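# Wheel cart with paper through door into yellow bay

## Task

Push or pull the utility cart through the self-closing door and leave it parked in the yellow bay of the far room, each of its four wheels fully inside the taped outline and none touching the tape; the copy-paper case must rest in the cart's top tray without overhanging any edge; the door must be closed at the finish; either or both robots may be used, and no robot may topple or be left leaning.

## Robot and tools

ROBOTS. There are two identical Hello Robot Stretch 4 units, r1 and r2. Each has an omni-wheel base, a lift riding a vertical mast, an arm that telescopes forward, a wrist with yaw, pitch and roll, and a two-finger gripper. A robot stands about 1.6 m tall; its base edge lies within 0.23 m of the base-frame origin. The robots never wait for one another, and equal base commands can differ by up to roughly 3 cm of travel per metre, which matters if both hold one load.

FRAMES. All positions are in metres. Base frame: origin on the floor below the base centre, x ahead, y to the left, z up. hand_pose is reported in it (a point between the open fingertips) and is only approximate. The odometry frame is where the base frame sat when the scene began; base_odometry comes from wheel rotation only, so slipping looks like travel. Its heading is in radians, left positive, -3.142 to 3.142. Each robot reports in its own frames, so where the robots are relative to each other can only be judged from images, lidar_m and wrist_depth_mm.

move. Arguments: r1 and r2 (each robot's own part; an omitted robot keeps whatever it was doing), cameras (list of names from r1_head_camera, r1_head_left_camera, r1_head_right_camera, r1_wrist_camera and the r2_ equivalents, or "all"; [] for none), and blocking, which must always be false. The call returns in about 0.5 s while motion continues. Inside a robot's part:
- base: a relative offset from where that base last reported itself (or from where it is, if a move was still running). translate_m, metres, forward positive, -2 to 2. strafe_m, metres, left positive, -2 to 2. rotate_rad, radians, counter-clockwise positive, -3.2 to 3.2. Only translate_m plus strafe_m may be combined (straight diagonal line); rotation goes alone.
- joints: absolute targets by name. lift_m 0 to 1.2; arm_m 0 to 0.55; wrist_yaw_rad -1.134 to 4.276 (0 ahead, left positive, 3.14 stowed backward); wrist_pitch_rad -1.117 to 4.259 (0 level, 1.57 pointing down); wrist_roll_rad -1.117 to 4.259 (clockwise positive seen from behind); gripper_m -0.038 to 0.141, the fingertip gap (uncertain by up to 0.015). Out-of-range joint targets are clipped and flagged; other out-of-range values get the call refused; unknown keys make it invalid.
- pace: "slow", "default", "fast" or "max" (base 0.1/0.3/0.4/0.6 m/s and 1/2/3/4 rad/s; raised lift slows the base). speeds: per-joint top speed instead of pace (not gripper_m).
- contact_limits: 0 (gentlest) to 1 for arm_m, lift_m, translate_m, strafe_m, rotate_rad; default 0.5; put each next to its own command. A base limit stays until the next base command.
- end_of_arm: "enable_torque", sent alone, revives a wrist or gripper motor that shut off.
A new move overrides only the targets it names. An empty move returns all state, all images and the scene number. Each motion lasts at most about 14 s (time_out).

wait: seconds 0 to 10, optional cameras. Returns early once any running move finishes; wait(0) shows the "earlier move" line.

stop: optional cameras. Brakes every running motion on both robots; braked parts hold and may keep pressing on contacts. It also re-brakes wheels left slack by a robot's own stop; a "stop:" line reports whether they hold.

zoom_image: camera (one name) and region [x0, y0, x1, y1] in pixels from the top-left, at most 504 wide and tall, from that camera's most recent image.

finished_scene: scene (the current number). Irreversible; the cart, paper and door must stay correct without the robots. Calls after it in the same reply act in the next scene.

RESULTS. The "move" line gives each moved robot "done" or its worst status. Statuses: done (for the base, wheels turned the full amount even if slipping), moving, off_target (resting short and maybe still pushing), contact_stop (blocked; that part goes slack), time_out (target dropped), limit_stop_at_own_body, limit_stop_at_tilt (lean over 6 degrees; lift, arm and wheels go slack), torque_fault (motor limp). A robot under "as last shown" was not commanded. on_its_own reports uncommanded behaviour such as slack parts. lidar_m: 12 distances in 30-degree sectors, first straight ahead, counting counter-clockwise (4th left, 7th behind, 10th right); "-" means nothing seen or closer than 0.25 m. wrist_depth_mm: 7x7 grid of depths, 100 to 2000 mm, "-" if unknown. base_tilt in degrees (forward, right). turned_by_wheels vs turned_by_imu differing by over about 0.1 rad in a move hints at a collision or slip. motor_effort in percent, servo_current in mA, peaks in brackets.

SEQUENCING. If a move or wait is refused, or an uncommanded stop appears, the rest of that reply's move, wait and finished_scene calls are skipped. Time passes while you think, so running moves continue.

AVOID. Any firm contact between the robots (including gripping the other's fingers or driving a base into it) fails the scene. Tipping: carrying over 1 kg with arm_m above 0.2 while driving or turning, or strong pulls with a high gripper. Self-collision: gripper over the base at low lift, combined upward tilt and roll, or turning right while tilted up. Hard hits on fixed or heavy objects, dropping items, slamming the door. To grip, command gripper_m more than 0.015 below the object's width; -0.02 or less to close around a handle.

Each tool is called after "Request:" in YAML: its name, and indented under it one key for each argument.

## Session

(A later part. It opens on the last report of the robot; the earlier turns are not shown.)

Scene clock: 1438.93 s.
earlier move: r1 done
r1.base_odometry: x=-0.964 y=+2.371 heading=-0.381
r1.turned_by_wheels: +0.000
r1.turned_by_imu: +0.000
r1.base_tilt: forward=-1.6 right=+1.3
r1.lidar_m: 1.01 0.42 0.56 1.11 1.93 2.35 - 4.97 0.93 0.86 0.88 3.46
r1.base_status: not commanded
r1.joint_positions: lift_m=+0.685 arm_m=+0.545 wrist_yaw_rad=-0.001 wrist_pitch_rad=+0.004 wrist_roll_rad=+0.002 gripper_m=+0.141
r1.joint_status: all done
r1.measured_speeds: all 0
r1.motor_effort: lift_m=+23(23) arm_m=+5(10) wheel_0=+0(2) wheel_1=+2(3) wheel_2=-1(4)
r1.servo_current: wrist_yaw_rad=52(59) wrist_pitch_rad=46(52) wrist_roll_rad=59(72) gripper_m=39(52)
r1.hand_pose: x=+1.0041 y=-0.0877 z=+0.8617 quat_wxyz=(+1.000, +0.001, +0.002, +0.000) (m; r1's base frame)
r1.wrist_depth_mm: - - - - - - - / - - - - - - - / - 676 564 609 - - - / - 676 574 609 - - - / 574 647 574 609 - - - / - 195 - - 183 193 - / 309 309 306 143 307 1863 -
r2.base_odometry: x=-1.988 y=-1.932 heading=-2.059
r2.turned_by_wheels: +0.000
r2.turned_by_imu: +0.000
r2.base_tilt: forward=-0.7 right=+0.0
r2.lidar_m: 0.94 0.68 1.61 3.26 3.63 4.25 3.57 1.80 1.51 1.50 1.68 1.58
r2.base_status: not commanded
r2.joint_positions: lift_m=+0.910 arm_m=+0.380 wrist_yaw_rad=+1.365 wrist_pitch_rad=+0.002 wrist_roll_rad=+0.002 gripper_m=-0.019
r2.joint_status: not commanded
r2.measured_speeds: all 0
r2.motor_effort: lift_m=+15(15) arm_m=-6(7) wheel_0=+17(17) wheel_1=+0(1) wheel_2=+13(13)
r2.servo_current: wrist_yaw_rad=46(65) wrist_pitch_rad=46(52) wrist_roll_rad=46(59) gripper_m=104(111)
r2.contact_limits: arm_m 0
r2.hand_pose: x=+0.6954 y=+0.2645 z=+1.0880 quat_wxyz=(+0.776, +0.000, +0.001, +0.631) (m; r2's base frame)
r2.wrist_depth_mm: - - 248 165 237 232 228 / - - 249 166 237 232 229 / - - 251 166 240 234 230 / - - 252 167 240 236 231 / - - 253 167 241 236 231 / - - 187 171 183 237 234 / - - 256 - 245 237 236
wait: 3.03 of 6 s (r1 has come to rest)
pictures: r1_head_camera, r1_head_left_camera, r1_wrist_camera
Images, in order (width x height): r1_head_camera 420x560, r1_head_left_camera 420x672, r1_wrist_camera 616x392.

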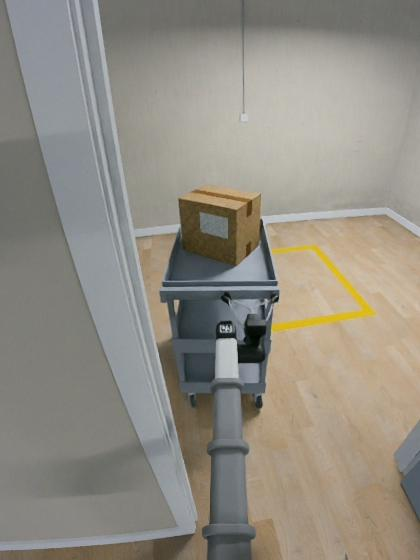

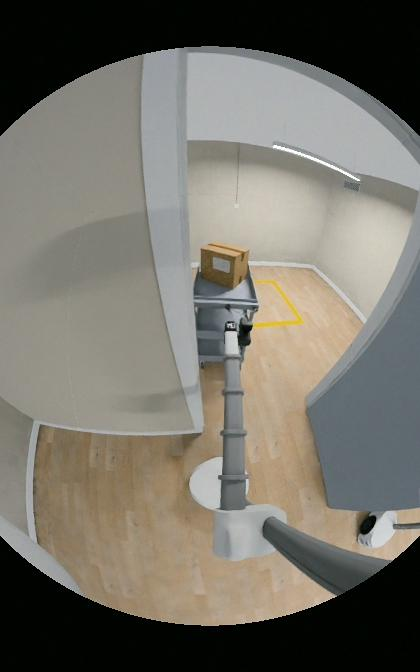

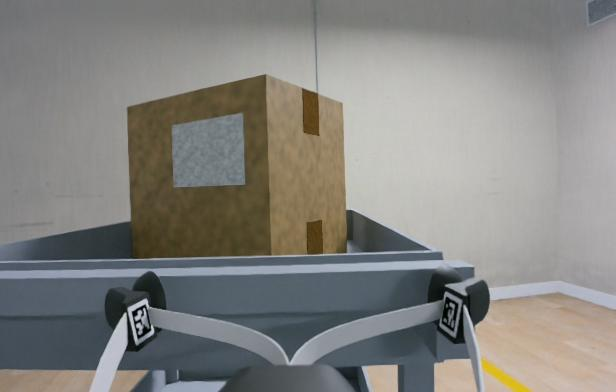

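Request:
move:
  blocking: false
  r1: {"joints":{"arm_m":0.02}}

Request:
wait:
  seconds: 3

Request:
move:
  blocking: false
  r1: {"base":{"translate_m":-0.1,"strafe_m":-0.6},"joints":{"gripper_m":0.05}}

Request:
wait:
  seconds: 6

Request:
move:
  blocking: false
  r1: {"base":{"rotate_rad":0.17}}

Request:
wait:
  seconds: 3
  cameras: ["r1_head_camera","r1_wrist_camera","r1_head_right_camera"]

Scene clock: 1482.23 s.
move: r1 moving
r1.base_odometry: x=-0.964 y=+2.371 heading=-0.381
r1.turned_by_wheels: +0.000
r1.turned_by_imu: +0.000
r1.base_tilt: forward=-1.6 right=+1.3
r1.lidar_m: 1.00 0.42 0.54 1.09 1.91 2.35 - 4.94 0.95 0.85 0.86 3.47
r1.base_status: not commanded
r1.joint_positions: lift_m=+0.685 arm_m=+0.494 wrist_yaw_rad=-0.001 wrist_pitch_rad=+0.004 wrist_roll_rad=+0.002 gripper_m=+0.141
r1.joint_status: arm_m moving
r1.measured_speeds: translate_m=+0.000 strafe_m=+0.000 rotate_rad=+0.000 lift_m=+0.000 arm_m=-0.195 wrist_yaw_rad=+0.000 wrist_pitch_rad=+0.000 wrist_roll_rad=+0.000
r1.motor_effort: lift_m=+23(23) arm_m=-6(6) wheel_0=+1(1) wheel_1=+2(3) wheel_2=-1(1)
r1.servo_current: wrist_yaw_rad=39(59) wrist_pitch_rad=39(52) wrist_roll_rad=59(59) gripper_m=46(46)
r1.hand_pose: x=+0.9536 y=-0.0877 z=+0.8617 quat_wxyz=(+1.000, +0.001, +0.002, +0.000) (m; r1's base frame)
r1.wrist_depth_mm: - - - - - - - / - - - - - - - / - - 634 615 - - - / - - 627 627 - - - / - 707 640 621 - - - / - 195 - - 187 196 - / 1863 1921 353 143 353 1863 1921
r2: as last shown
r2.base_tilt: forward=-0.7 right=+0.1
r2.lidar_m: 0.92 0.69 1.62 3.24 3.64 4.25 3.55 1.84 1.52 1.50 1.70 1.57
r2.motor_effort: lift_m=+15(15) arm_m=-6(6) wheel_0=+16(17) wheel_1=+1(1) wheel_2=+12(13)
r2.servo_current: wrist_yaw_rad=52(72) wrist_pitch_rad=46(46) wrist_roll_rad=39(52) gripper_m=98(104)
r2.contact_limits: arm_m 0
r2.wrist_depth_mm: - - 248 165 236 232 228 / - - 249 165 237 233 229 / - - 250 166 239 234 230 / - - 253 168 241 236 230 / - - 254 167 242 236 233 / - - 187 171 183 237 235 / - - 257 - 245 236 234
pictures: none

Scene clock: 1484.33 s.
earlier move: r1 done
r1.base_odometry: x=-0.964 y=+2.371 heading=-0.381
r1.turned_by_wheels: +0.000
r1.turned_by_imu: +0.000
r1.base_tilt: forward=-1.6 right=+1.3
r1.lidar_m: 0.98 0.44 0.53 1.09 1.89 2.36 - 4.93 0.95 0.87 0.88 3.44
r1.base_status: not commanded
r1.joint_positions: lift_m=+0.685 arm_m=+0.020 wrist_yaw_rad=-0.001 wrist_pitch_rad=+0.004 wrist_roll_rad=+0.002 gripper_m=+0.141
r1.joint_status: all done
r1.measured_speeds: all 0
r1.motor_effort: lift_m=+23(23) arm_m=-5(8) wheel_0=+1(1) wheel_1=+2(3) wheel_2=-1(1)
r1.servo_current: wrist_yaw_rad=39(65) wrist_pitch_rad=39(52) wrist_roll_rad=65(65) gripper_m=39(46)
r1.hand_pose: x=+0.4793 y=-0.0877 z=+0.8617 quat_wxyz=(+1.000, +0.001, +0.002, +0.000) (m; r1's base frame)
r1.wrist_depth_mm: - - - - - - - / - - - - - - - / - - - - - - - / - - 1138 1160 - - - / - - - - - - - / - 208 183 1229 - 196 - / - 1921 - 136 - 1808 -
r2.base_odometry: x=-1.988 y=-1.932 heading=-2.059
r2.turned_by_wheels: +0.000
r2.turned_by_imu: +0.000
r2.base_tilt: forward=-0.6 right=+0.1
r2.lidar_m: 0.94 0.70 1.65 3.25 3.62 4.27 3.52 1.83 1.49 1.49 1.69 1.56
r2.base_status: not commanded
r2.joint_positions: lift_m=+0.910 arm_m=+0.380 wrist_yaw_rad=+1.365 wrist_pitch_rad=+0.002 wrist_roll_rad=+0.002 gripper_m=-0.019
r2.joint_status: not commanded
r2.measured_speeds: all 0
r2.motor_effort: lift_m=+15(15) arm_m=-6(7) wheel_0=+16(17) wheel_1=+1(1) wheel_2=+13(13)
r2.servo_current: wrist_yaw_rad=52(72) wrist_pitch_rad=39(46) wrist_roll_rad=52(59) gripper_m=91(104)
r2.contact_limits: arm_m 0
r2.hand_pose: x=+0.6954 y=+0.2645 z=+1.0880 quat_wxyz=(+0.776, +0.000, +0.001, +0.631) (m; r2's base frame)
r2.wrist_depth_mm: - - 247 165 237 231 228 / - - 249 166 237 232 229 / - - 251 166 240 234 229 / - - 252 168 241 236 230 / - - 254 167 242 237 233 / - - 187 171 183 238 234 / - - 256 - 245 236 236
wait: 2.10 of 3 s (r1 has come to rest)
pictures: none

Scene clock: 1484.83 s.
move: r1 moving
r1.base_odometry: x=-0.982 y=+2.342 heading=-0.381
r1.turned_by_wheels: +0.000
r1.turned_by_imu: +0.000
r1.base_tilt: forward=-1.6 right=+1.2
r1.lidar_m: 0.99 0.43 0.56 1.12 1.94 2.41 - 4.93 0.90 0.81 0.83 3.39
r1.base_status: translate_m moving; strafe_m moving
r1.joint_positions: lift_m=+0.685 arm_m=+0.020 wrist_yaw_rad=-0.001 wrist_pitch_rad=+0.004 wrist_roll_rad=+0.002 gripper_m=+0.130
r1.joint_status: gripper_m moving
r1.measured_speeds: translate_m=-0.021 strafe_m=-0.129 rotate_rad=-0.005 lift_m=+0.000 arm_m=+0.000 wrist_yaw_rad=+0.000 wrist_pitch_rad=+0.000 wrist_roll_rad=+0.000
r1.motor_effort: lift_m=+23(23) arm_m=-5(5) wheel_0=+10(10) wheel_1=-9(10) wheel_2=+2(4)
r1.servo_current: wrist_yaw_rad=33(59) wrist_pitch_rad=39(46) wrist_roll_rad=52(65) gripper_m=91(91)
r1.hand_pose: x=+0.4793 y=-0.0877 z=+0.8617 quat_wxyz=(+1.000, +0.001, +0.002, +0.000) (m; r1's base frame)
r1.wrist_depth_mm: - - - - - - - / - - - - - - - / - - - - - - - / - - 1160 1160 - - - / - - - - - - - / - 211 184 842 - 199 - / - 1921 - 142 - - -
r2: as last shown
r2.base_tilt: forward=-0.7 right=+0.0
r2.lidar_m: 0.91 0.67 1.60 3.25 3.65 4.27 3.54 1.80 1.51 1.50 1.69 1.58
r2.motor_effort: lift_m=+15(15) arm_m=-6(7) wheel_0=+16(17) wheel_1=+0(1) wheel_2=+13(13)
r2.servo_current: wrist_yaw_rad=65(65) wrist_pitch_rad=39(46) wrist_roll_rad=52(52) gripper_m=98(98)
r2.contact_limits: arm_m 0
r2.wrist_depth_mm: - - 247 165 237 231 228 / - - 249 166 237 233 228 / - - 251 166 239 234 229 / - - 252 168 241 236 231 / - - 253 167 243 236 233 / - - 187 171 183 236 235 / - - 257 - 243 236 236
pictures: none

Scene clock: 1487.77 s.
earlier move: r1 done
r1.base_odometry: x=-1.280 y=+1.851 heading=-0.381
r1.turned_by_wheels: +0.000
r1.turned_by_imu: -0.003
r1.base_tilt: forward=-1.6 right=+1.3
r1.lidar_m: 1.49 1.18 0.88 1.55 2.47 3.02 - 1.01 0.32 0.26 0.30 0.36
r1.base_status: done
r1.joint_positions: lift_m=+0.685 arm_m=+0.020 wrist_yaw_rad=-0.001 wrist_pitch_rad=+0.004 wrist_roll_rad=+0.002 gripper_m=+0.050
r1.joint_status: all done
r1.measured_speeds: all 0
r1.motor_effort: lift_m=+23(23) arm_m=-5(5) wheel_0=+1(10) wheel_1=+0(11) wheel_2=+2(5)
r1.servo_current: wrist_yaw_rad=33(78) wrist_pitch_rad=39(52) wrist_roll_rad=46(78) gripper_m=39(117)
r1.hand_pose: x=+0.4793 y=-0.0877 z=+0.8617 quat_wxyz=(+1.000, +0.001, +0.002, +0.000) (m; r1's base frame)
r1.wrist_depth_mm: - - - - - 314 245 / - - - - - 319 247 / - - - - - 320 249 / 1281 1255 - - - 325 251 / - - - - - 325 252 / - 946 194 - 193 325 241 / - 148 1921 165 462 277 251
r2.base_odometry: x=-1.988 y=-1.932 heading=-2.059
r2.turned_by_wheels: +0.000
r2.turned_by_imu: +0.000
r2.base_tilt: forward=-0.7 right=+0.1
r2.lidar_m: 0.95 0.70 2.83 3.25 3.65 4.30 3.56 1.81 1.50 1.50 1.68 1.57
r2.base_status: not commanded
r2.joint_positions: lift_m=+0.910 arm_m=+0.380 wrist_yaw_rad=+1.365 wrist_pitch_rad=+0.002 wrist_roll_rad=+0.002 gripper_m=-0.019
r2.joint_status: not commanded
r2.measured_speeds: all 0
r2.motor_effort: lift_m=+15(15) arm_m=-6(7) wheel_0=+17(17) wheel_1=+0(1) wheel_2=+13(13)
r2.servo_current: wrist_yaw_rad=52(65) wrist_pitch_rad=39(46) wrist_roll_rad=46(59) gripper_m=104(104)
r2.contact_limits: arm_m 0
r2.hand_pose: x=+0.6954 y=+0.2645 z=+1.0880 quat_wxyz=(+0.776, +0.000, +0.001, +0.631) (m; r2's base frame)
r2.wrist_depth_mm: - - 247 165 237 232 227 / - - 249 166 238 233 229 / - - 251 166 240 234 229 / - - 253 168 240 236 231 / - - 253 167 242 237 232 / - - 187 171 183 237 234 / - - 256 - 244 236 236
wait: 2.93 of 6 s (r1 has come to rest)
pictures: none

Scene clock: 1488.27 s.
move: r1 moving
r1.base_odometry: x=-1.280 y=+1.851 heading=-0.218
r1.turned_by_wheels: +0.163
r1.turned_by_imu: +0.164
r1.base_tilt: forward=-1.6 right=+1.3
r1.lidar_m: 1.15 0.89 0.90 2.41 2.56 3.47 - 0.39 0.30 0.28 0.30 0.45
r1.base_status: rotate_rad moving
r1.joint_positions: lift_m=+0.685 arm_m=+0.020 wrist_yaw_rad=-0.001 wrist_pitch_rad=+0.004 wrist_roll_rad=+0.002 gripper_m=+0.050
r1.joint_status: not commanded
r1.measured_speeds: translate_m=-0.001 strafe_m=-0.001 rotate_rad=+0.196 lift_m=+0.000 arm_m=+0.000 wrist_yaw_rad=+0.000 wrist_pitch_rad=+0.000 wrist_roll_rad=+0.000
r1.motor_effort: lift_m=+23(23) arm_m=-5(5) wheel_0=-3(7) wheel_1=-2(6) wheel_2=-1(7)
r1.servo_current: wrist_yaw_rad=20(65) wrist_pitch_rad=46(52) wrist_roll_rad=52(59) gripper_m=46(52)
r1.hand_pose: x=+0.4793 y=-0.0877 z=+0.8617 quat_wxyz=(+1.000, +0.001, +0.002, +0.000) (m; r1's base frame)
r1.wrist_depth_mm: - - - - - - 366 / - - - - - - 370 / - - - - - - 377 / - 1397 1281 - - - 379 / - - - - - - 379 / - 1661 195 - 189 - 379 / - 148 186 165 1921 480 359
r2: as last shown
r2.base_tilt: forward=-0.7 right=+0.0
r2.lidar_m: 0.94 0.68 2.83 3.26 3.64 4.27 3.57 1.83 1.51 1.49 1.68 1.56
r2.servo_current: wrist_yaw_rad=33(59) wrist_pitch_rad=39(52) wrist_roll_rad=39(52) gripper_m=98(104)
r2.contact_limits: arm_m 0
r2.wrist_depth_mm: - - 249 165 237 232 227 / - - 248 166 237 232 228 / - - 251 166 240 234 230 / - - 252 168 241 235 232 / - - 254 167 242 236 232 / - - 187 171 183 237 235 / - - 257 - 244 236 236
pictures: none

Scene clock: 1488.63 s.
earlier move: r1 done
r1.base_odometry: x=-1.280 y=+1.851 heading=-0.212
r1.turned_by_wheels: +0.007
r1.turned_by_imu: +0.007
r1.base_tilt: forward=-1.6 right=+1.3
r1.lidar_m: 1.17 0.89 0.90 2.48 2.56 3.48 - 0.40 0.27 0.28 0.28 0.47
r1.base_status: done
r1.joint_positions: lift_m=+0.685 arm_m=+0.020 wrist_yaw_rad=-0.001 wrist_pitch_rad=+0.004 wrist_roll_rad=+0.002 gripper_m=+0.050
r1.joint_status: not commanded
r1.measured_speeds: all 0
r1.motor_effort: lift_m=+23(23) arm_m=-5(5) wheel_0=-4(7) wheel_1=+0(6) wheel_2=-1(7)
r1.servo_current: wrist_yaw_rad=65(65) wrist_pitch_rad=46(52) wrist_roll_rad=72(72) gripper_m=46(52)
r1.hand_pose: x=+0.4793 y=-0.0877 z=+0.8617 quat_wxyz=(+1.000, +0.001, +0.002, +0.000) (m; r1's base frame)
r1.wrist_depth_mm: - - - - - - 394 / - - - - - - 375 / - - - - - - 399 / - - 1281 - - - 404 / - - - - - - 407 / - - 193 - 190 - 404 / - 148 186 165 1921 544 404
r2.base_odometry: x=-1.988 y=-1.932 heading=-2.059
r2.turned_by_wheels: +0.000
r2.turned_by_imu: +0.000
r2.base_tilt: forward=-0.7 right=+0.0
r2.lidar_m: 0.96 0.69 2.84 3.25 3.66 4.25 3.55 1.82 1.50 1.48 1.68 1.55
r2.base_status: not commanded
r2.joint_positions: lift_m=+0.910 arm_m=+0.380 wrist_yaw_rad=+1.365 wrist_pitch_rad=+0.002 wrist_roll_rad=+0.002 gripper_m=-0.019
r2.joint_status: not commanded
r2.measured_speeds: all 0
r2.motor_effort: lift_m=+15(15) arm_m=-7(7) wheel_0=+17(17) wheel_1=+1(1) wheel_2=+13(13)
r2.servo_current: wrist_yaw_rad=52(65) wrist_pitch_rad=46(52) wrist_roll_rad=39(59) gripper_m=98(104)
r2.contact_limits: arm_m 0
r2.hand_pose: x=+0.6954 y=+0.2645 z=+1.0880 quat_wxyz=(+0.776, +0.000, +0.001, +0.631) (m; r2's base frame)
r2.wrist_depth_mm: - - 248 165 237 231 228 / - - 250 165 237 233 229 / - - 251 166 240 234 231 / - - 252 168 241 236 232 / - - 254 167 243 237 233 / - - 187 171 182 237 234 / - - 257 - 244 237 235
wait: 0.37 of 3 s (r1 has come to rest)
pictures: r1_head_camera, r1_head_right_camera, r1_wrist_camera
Images, in order (width x height): r1_head_camera 420x560, r1_head_right_camera 420x672, r1_wrist_camera 616x392.

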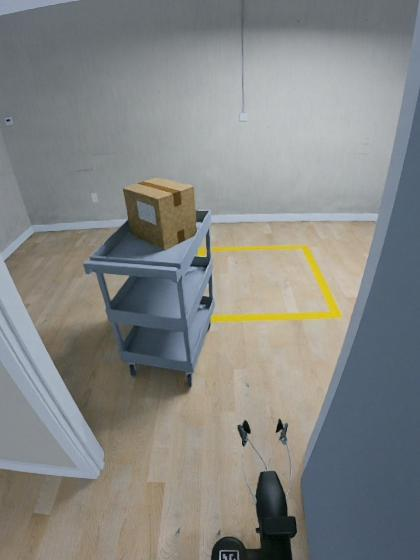

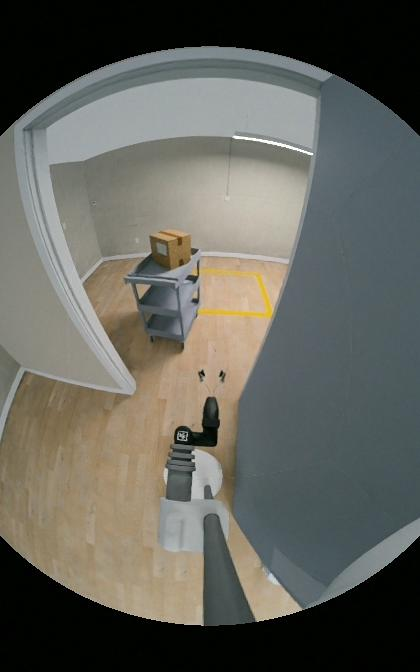

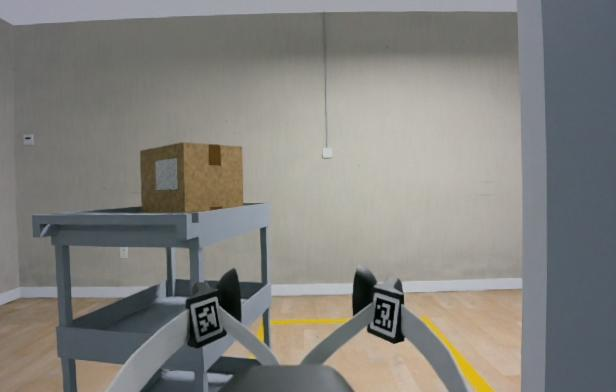

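Request:
move:
  blocking: false
  r1: {"base":{"translate_m":0.3,"strafe_m":0.04}}

Request:
wait:
  seconds: 4

Request:
move:
  blocking: false
  r1: {"base":{"translate_m":0.5}}

Request:
wait:
  seconds: 5
  cameras: ["r1_head_camera","r1_head_left_camera","r1_head_right_camera"]

Scene clock: 1501.47 s.
move: r1 moving
r1.base_odometry: x=-1.249 y=+1.849 heading=-0.212
r1.turned_by_wheels: +0.000
r1.turned_by_imu: +0.000
r1.base_tilt: forward=-1.6 right=+1.3
r1.lidar_m: 1.15 0.87 0.85 2.37 2.55 3.51 - 0.43 0.28 0.28 0.31 0.46
r1.base_status: translate_m moving; strafe_m moving
r1.joint_positions: lift_m=+0.685 arm_m=+0.020 wrist_yaw_rad=-0.001 wrist_pitch_rad=+0.004 wrist_roll_rad=+0.002 gripper_m=+0.050
r1.joint_status: not commanded
r1.measured_speeds: translate_m=+0.122 strafe_m=+0.017 rotate_rad=-0.005 lift_m=+0.000 arm_m=+0.000 wrist_yaw_rad=+0.000 wrist_pitch_rad=+0.000 wrist_roll_rad=+0.000
r1.motor_effort: lift_m=+23(23) arm_m=-5(5) wheel_0=+6(7) wheel_1=+5(8) wheel_2=-9(10)
r1.servo_current: wrist_yaw_rad=39(52) wrist_pitch_rad=46(46) wrist_roll_rad=46(65) gripper_m=46(46)
r1.hand_pose: x=+0.4793 y=-0.0877 z=+0.8617 quat_wxyz=(+1.000, +0.001, +0.002, +0.000) (m; r1's base frame)
r1.wrist_depth_mm: - - - - - - 439 / - - - - - - 449 / - - - - - - 452 / - - 1281 - - - 433 / - - - - - - 427 / - - 194 - 191 - 455 / - 148 186 166 1983 1921 452
r2: as last shown
r2.base_tilt: forward=-0.6 right=+0.0
r2.lidar_m: 0.93 0.67 2.85 3.26 3.64 4.27 3.57 1.81 1.51 1.49 1.69 1.57
r2.motor_effort: lift_m=+15(15) arm_m=-6(7) wheel_0=+17(17) wheel_1=+0(1) wheel_2=+13(13)
r2.servo_current: wrist_yaw_rad=52(65) wrist_pitch_rad=39(46) wrist_roll_rad=39(52) gripper_m=98(98)
r2.contact_limits: arm_m 0
r2.wrist_depth_mm: - - 248 165 236 232 228 / - - 250 166 239 232 229 / - - 251 166 240 234 229 / - - 251 168 240 236 231 / - - 254 167 243 236 233 / - - 187 171 183 236 235 / - - 257 - 244 237 235
pictures: none

Scene clock: 1503.47 s.
earlier move: r1 done
r1.base_odometry: x=-0.979 y=+1.827 heading=-0.211
r1.turned_by_wheels: +0.000
r1.turned_by_imu: +0.001
r1.base_tilt: forward=-1.6 right=+1.3
r1.lidar_m: 0.88 0.89 0.65 1.37 2.55 3.46 - 0.48 0.36 0.33 0.37 0.58
r1.base_status: done
r1.joint_positions: lift_m=+0.685 arm_m=+0.020 wrist_yaw_rad=-0.001 wrist_pitch_rad=+0.004 wrist_roll_rad=+0.002 gripper_m=+0.050
r1.joint_status: not commanded
r1.measured_speeds: all 0
r1.motor_effort: lift_m=+23(23) arm_m=-5(5) wheel_0=+3(8) wheel_1=+2(9) wheel_2=+0(10)
r1.servo_current: wrist_yaw_rad=46(65) wrist_pitch_rad=46(52) wrist_roll_rad=26(72) gripper_m=46(52)
r1.hand_pose: x=+0.4793 y=-0.0877 z=+0.8617 quat_wxyz=(+1.000, +0.001, +0.002, +0.000) (m; r1's base frame)
r1.wrist_depth_mm: - - - - - - - / - - - - - - - / - - - - - - - / - 1042 1042 - - - - / - 683 - - - - - / - - 193 - 190 - - / - 148 174 166 1983 1921 -
r2.base_odometry: x=-1.988 y=-1.932 heading=-2.059
r2.turned_by_wheels: +0.000
r2.turned_by_imu: +0.000
r2.base_tilt: forward=-0.7 right=+0.0
r2.lidar_m: 0.92 0.69 2.86 3.25 3.66 4.29 3.59 1.83 1.50 1.49 1.70 1.57
r2.base_status: not commanded
r2.joint_positions: lift_m=+0.910 arm_m=+0.380 wrist_yaw_rad=+1.365 wrist_pitch_rad=+0.002 wrist_roll_rad=+0.002 gripper_m=-0.019
r2.joint_status: not commanded
r2.measured_speeds: all 0
r2.motor_effort: lift_m=+15(15) arm_m=-6(7) wheel_0=+16(17) wheel_1=+1(1) wheel_2=+13(13)
r2.servo_current: wrist_yaw_rad=46(65) wrist_pitch_rad=39(46) wrist_roll_rad=46(59) gripper_m=91(104)
r2.contact_limits: arm_m 0
r2.hand_pose: x=+0.6954 y=+0.2645 z=+1.0880 quat_wxyz=(+0.776, +0.000, +0.001, +0.631) (m; r2's base frame)
r2.wrist_depth_mm: - - 248 165 236 233 227 / - - 249 166 237 233 229 / - - 251 166 240 234 229 / - - 252 168 240 236 230 / - - 253 167 242 237 232 / - - 187 171 183 237 234 / - - 256 - 244 236 235
wait: 2.00 of 4 s (r1 has come to rest)
pictures: none

Scene clock: 1503.97 s.
move: r1 moving
r1.base_odometry: x=-0.948 y=+1.821 heading=-0.211
r1.turned_by_wheels: +0.000
r1.turned_by_imu: +0.000
r1.base_tilt: forward=-1.6 right=+1.2
r1.lidar_m: 0.85 0.88 0.66 1.26 2.53 3.44 - 0.48 0.35 0.34 0.36 0.59
r1.base_status: translate_m moving
r1.joint_positions: lift_m=+0.685 arm_m=+0.020 wrist_yaw_rad=-0.001 wrist_pitch_rad=+0.004 wrist_roll_rad=+0.002 gripper_m=+0.050
r1.joint_status: not commanded
r1.measured_speeds: translate_m=+0.122 strafe_m=+0.001 rotate_rad=-0.006 lift_m=+0.000 arm_m=+0.000 wrist_yaw_rad=+0.000 wrist_pitch_rad=+0.000 wrist_roll_rad=+0.000
r1.motor_effort: lift_m=+23(23) arm_m=-5(5) wheel_0=+7(8) wheel_1=+5(8) wheel_2=-9(9)
r1.servo_current: wrist_yaw_rad=33(59) wrist_pitch_rad=39(52) wrist_roll_rad=39(52) gripper_m=46(46)
r1.hand_pose: x=+0.4793 y=-0.0877 z=+0.8617 quat_wxyz=(+1.000, +0.001, +0.002, +0.000) (m; r1's base frame)
r1.wrist_depth_mm: - - - - - - - / - - - - - - - / - 1042 - - - - - / - 960 1025 - - - - / - 654 - - - - - / - 1336 193 - 191 - - / - 148 174 165 1983 1863 -
r2: as last shown
r2.lidar_m: 0.94 0.69 2.80 3.25 3.63 4.27 3.58 1.83 1.49 1.50 1.71 1.56
r2.servo_current: wrist_yaw_rad=59(59) wrist_pitch_rad=39(46) wrist_roll_rad=46(52) gripper_m=98(104)
r2.contact_limits: arm_m 0
r2.wrist_depth_mm: - - 248 164 236 232 227 / - - 250 165 238 232 229 / - - 251 166 239 234 230 / - - 253 168 241 235 232 / - - 255 167 243 236 233 / - - 187 171 183 236 234 / - - 257 - 244 236 236
pictures: none

Scene clock: 1506.63 s.
earlier move: r1 done
r1.base_odometry: x=-0.490 y=+1.722 heading=-0.211
r1.turned_by_wheels: +0.000
r1.turned_by_imu: +0.000
r1.base_tilt: forward=-1.6 right=+1.3
r1.lidar_m: 0.51 0.39 0.60 0.54 2.59 3.48 - 0.52 0.38 0.38 2.37 2.91
r1.base_status: done
r1.joint_positions: lift_m=+0.685 arm_m=+0.020 wrist_yaw_rad=-0.001 wrist_pitch_rad=+0.004 wrist_roll_rad=+0.002 gripper_m=+0.050
r1.joint_status: not commanded
r1.measured_speeds: all 0
r1.motor_effort: lift_m=+23(23) arm_m=-5(5) wheel_0=+2(9) wheel_1=+1(8) wheel_2=+0(10)
r1.servo_current: wrist_yaw_rad=46(72) wrist_pitch_rad=46(52) wrist_roll_rad=65(72) gripper_m=46(52)
r1.hand_pose: x=+0.4793 y=-0.0877 z=+0.8617 quat_wxyz=(+1.000, +0.001, +0.002, +0.000) (m; r1's base frame)
r1.wrist_depth_mm: - - - - - - - / 469 585 - - - - - / 469 539 - - - - - / 469 544 - - - - - / 459 525 750 - - - - / - 442 193 - 189 - - / 315 160 750 165 - 1921 -
r2.base_odometry: x=-1.988 y=-1.932 heading=-2.059
r2.turned_by_wheels: +0.000
r2.turned_by_imu: +0.000
r2.base_tilt: forward=-0.6 right=+0.0
r2.lidar_m: 0.92 0.68 2.82 3.26 3.64 4.25 3.56 1.83 1.52 1.50 1.69 1.57
r2.base_status: not commanded
r2.joint_positions: lift_m=+0.910 arm_m=+0.380 wrist_yaw_rad=+1.365 wrist_pitch_rad=+0.002 wrist_roll_rad=+0.002 gripper_m=-0.019
r2.joint_status: not commanded
r2.measured_speeds: all 0
r2.motor_effort: lift_m=+14(15) arm_m=-7(7) wheel_0=+16(17) wheel_1=+1(1) wheel_2=+13(13)
r2.servo_current: wrist_yaw_rad=52(72) wrist_pitch_rad=39(46) wrist_roll_rad=46(59) gripper_m=98(104)
r2.contact_limits: arm_m 0
r2.hand_pose: x=+0.6954 y=+0.2645 z=+1.0880 quat_wxyz=(+0.776, +0.000, +0.001, +0.631) (m; r2's base frame)
r2.wrist_depth_mm: - - 249 165 237 233 228 / - - 249 166 237 233 229 / - - 251 166 239 233 230 / - - 251 168 241 235 231 / - - 255 167 243 236 232 / - - 187 172 183 237 234 / - - 257 - 244 236 236
wait: 2.67 of 5 s (r1 has come to rest)
pictures: r1_head_camera, r1_head_left_camera, r1_head_right_camera
Images, in order (width x height): r1_head_camera 420x560, r1_head_left_camera 420x672, r1_head_right_camera 420x672.

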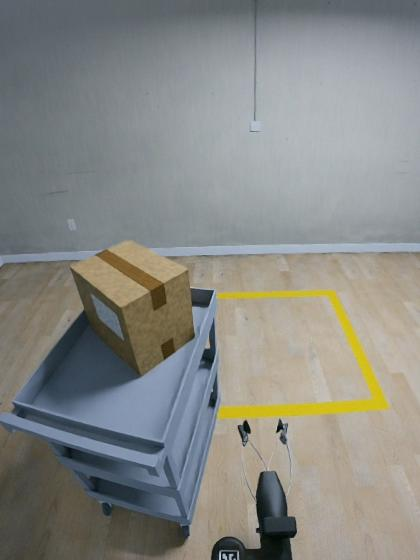

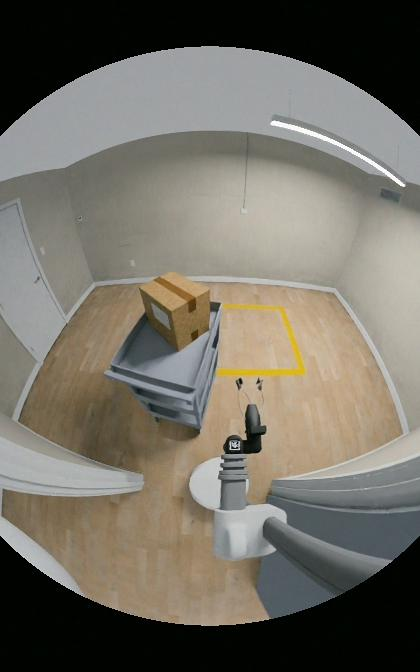

